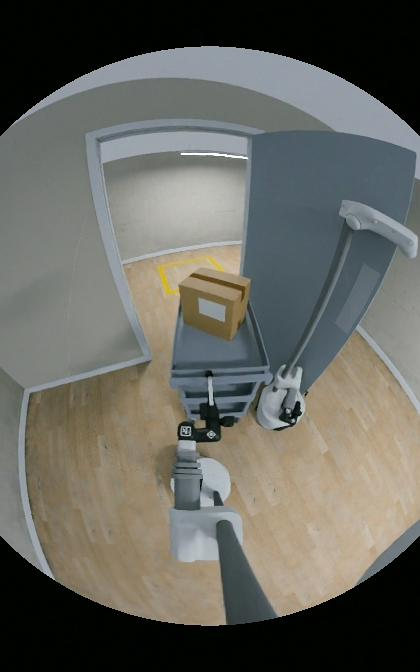

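>>> {"op": "move", "data": {"cameras": [], "blocking": false, "r1": {"base":{"translate_m":0.0}}, "r2": {"base":{"translate_m":-0.6,"strafe_m":0.28},"pace":"slow","contact_limits":{"translate_m":0.7}}}}

>>> {"op": "wait", "data": {"seconds": 9, "cameras": ["r2_head_camera"]}}

Scene clock: 1396.27 s.
move: r1 done; r2 moving
r1.base_odometry: x=-1.700 y=+1.696 heading=+2.010
r1.turned_by_wheels: +0.000
r1.turned_by_imu: +0.000
r1.base_tilt: forward=-1.6 right=+1.3
r1.lidar_m: 0.72 4.82 3.97 2.26 1.94 1.93 0.25 0.32 0.42 0.31 0.28 0.31
r1.base_status: done
r1.joint_positions: lift_m=+0.127 arm_m=+0.000 wrist_yaw_rad=+3.092 wrist_pitch_rad=+0.002 wrist_roll_rad=+0.000 gripper_m=+0.056
r1.joint_status: not commanded
r1.measured_speeds: all 0
r1.motor_effort: lift_m=+19(19) arm_m=+4(5) wheel_0=+0(1) wheel_1=+0(1) wheel_2=+0(0)
r1.servo_current: wrist_yaw_rad=52(65) wrist_pitch_rad=46(46) wrist_roll_rad=39(65) gripper_m=46(46)
r1.hand_pose: x=-0.1129 y=+0.1016 z=+0.3046 quat_wxyz=(+0.025, -0.001, +0.000, +1.000) (m; r1's base frame)
r1.wrist_depth_mm: 136 138 332 287 267 - - / 109 138 325 289 268 - - / 116 139 310 290 268 - - / 136 154 320 290 270 - - / 462 402 336 291 271 1661 - / 504 399 195 291 187 1182 1138 / 500 399 332 143 266 788 831
r2.base_odometry: x=-1.108 y=-2.969 heading=-2.343
r2.turned_by_wheels: +0.000
r2.turned_by_imu: +0.000
r2.base_tilt: forward=-0.7 right=+0.0
r2.lidar_m: 0.44 1.30 1.48 1.97 1.95 2.22 3.66 4.48 3.36 2.80 0.65 0.49
r2.base_status: translate_m moving; strafe_m moving
r2.joint_positions: lift_m=+0.692 arm_m=+0.060 wrist_yaw_rad=+0.000 wrist_pitch_rad=+0.007 wrist_roll_rad=+1.569 gripper_m=-0.034
r2.joint_status: not commanded
r2.measured_speeds: translate_m=-0.047 strafe_m=+0.022 rotate_rad=+0.000 lift_m=+0.000 arm_m=+0.000 wrist_yaw_rad=+0.000 wrist_pitch_rad=+0.000 wrist_roll_rad=+0.000
r2.motor_effort: lift_m=+18(18) arm_m=+4(4) wheel_0=-6(9) wheel_1=-4(5) wheel_2=+10(13)
r2.servo_current: wrist_yaw_rad=46(52) wrist_pitch_rad=46(59) wrist_roll_rad=46(59) gripper_m=72(72)
r2.contact_limits: translate_m 0.7
r2.hand_pose: x=+0.5192 y=-0.0875 z=+0.8681 quat_wxyz=(+0.708, +0.706, +0.002, -0.003) (m; r2's base frame)
r2.wrist_depth_mm: - - - 167 227 - - / - - 574 167 227 732 - / - 500 459 168 228 831 - / - - 488 229 229 831 - / - - 539 169 230 - - / - - 184 169 179 - - / - - - - 232 1499 477
pictures: none
No camera images: "cameras" was empty.

Scene clock: 1403.57 s.
earlier move: r2 done
r1.base_odometry: x=-1.700 y=+1.696 heading=+2.010
r1.turned_by_wheels: +0.000
r1.turned_by_imu: +0.000
r1.base_tilt: forward=-1.6 right=+1.3
r1.lidar_m: 0.88 4.81 3.97 2.24 1.93 1.94 0.25 0.30 3.95 1.31 0.49 0.51
r1.base_status: done
r1.joint_positions: lift_m=+0.127 arm_m=+0.000 wrist_yaw_rad=+3.092 wrist_pitch_rad=+0.002 wrist_roll_rad=+0.000 gripper_m=+0.056
r1.joint_status: not commanded
r1.measured_speeds: all 0
r1.motor_effort: lift_m=+19(19) arm_m=+4(5) wheel_0=+0(1) wheel_1=+0(1) wheel_2=+0(0)
r1.servo_current: wrist_yaw_rad=39(72) wrist_pitch_rad=39(52) wrist_roll_rad=52(72) gripper_m=33(52)
r1.hand_pose: x=-0.1129 y=+0.1016 z=+0.3046 quat_wxyz=(+0.025, -0.001, +0.000, +1.000) (m; r1's base frame)
r1.wrist_depth_mm: 136 138 332 286 267 - - / 110 138 327 287 268 - - / 116 139 314 289 268 - - / 136 154 322 289 268 - - / 469 399 336 291 271 1661 - / 500 404 195 291 187 1160 1118 / 504 404 332 143 267 788 820
r2.base_odometry: x=-0.501 y=-2.740 heading=-2.343
r2.turned_by_wheels: +0.000
r2.turned_by_imu: +0.001
r2.base_tilt: forward=-0.6 right=+0.1
r2.lidar_m: 0.47 1.77 1.82 1.50 1.49 1.70 2.79 4.01 3.91 3.24 1.38 0.47
r2.base_status: done
r2.joint_positions: lift_m=+0.692 arm_m=+0.060 wrist_yaw_rad=+0.001 wrist_pitch_rad=+0.007 wrist_roll_rad=+1.569 gripper_m=-0.034
r2.joint_status: not commanded
r2.measured_speeds: all 0
r2.motor_effort: lift_m=+18(18) arm_m=+4(5) wheel_0=-1(13) wheel_1=-5(8) wheel_2=+7(13)
r2.servo_current: wrist_yaw_rad=52(65) wrist_pitch_rad=52(65) wrist_roll_rad=59(65) gripper_m=59(72)
r2.contact_limits: translate_m 0.7
r2.hand_pose: x=+0.5194 y=-0.0871 z=+0.8681 quat_wxyz=(+0.708, +0.706, +0.003, -0.002) (m; r2's base frame)
r2.wrist_depth_mm: - - 549 144 202 - - / - 442 439 148 207 - - / 1808 469 452 153 212 - - / - - 517 157 220 809 - / - - 603 163 226 - - / - - 180 167 179 585 484 / - - - - 241 136 1118
wait: 7.30 of 9 s (r2 has come to rest)
pictures: r2_head_camera
Images, in order (width x height): r2_head_camera 420x560.

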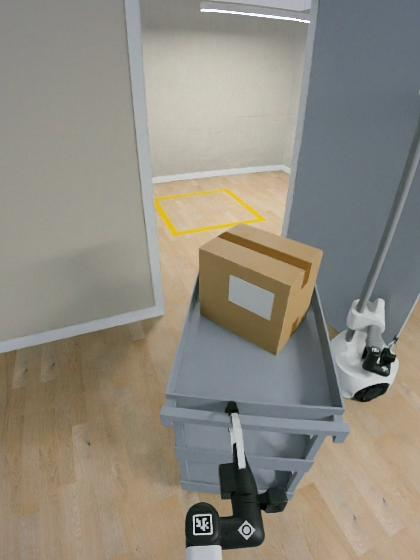

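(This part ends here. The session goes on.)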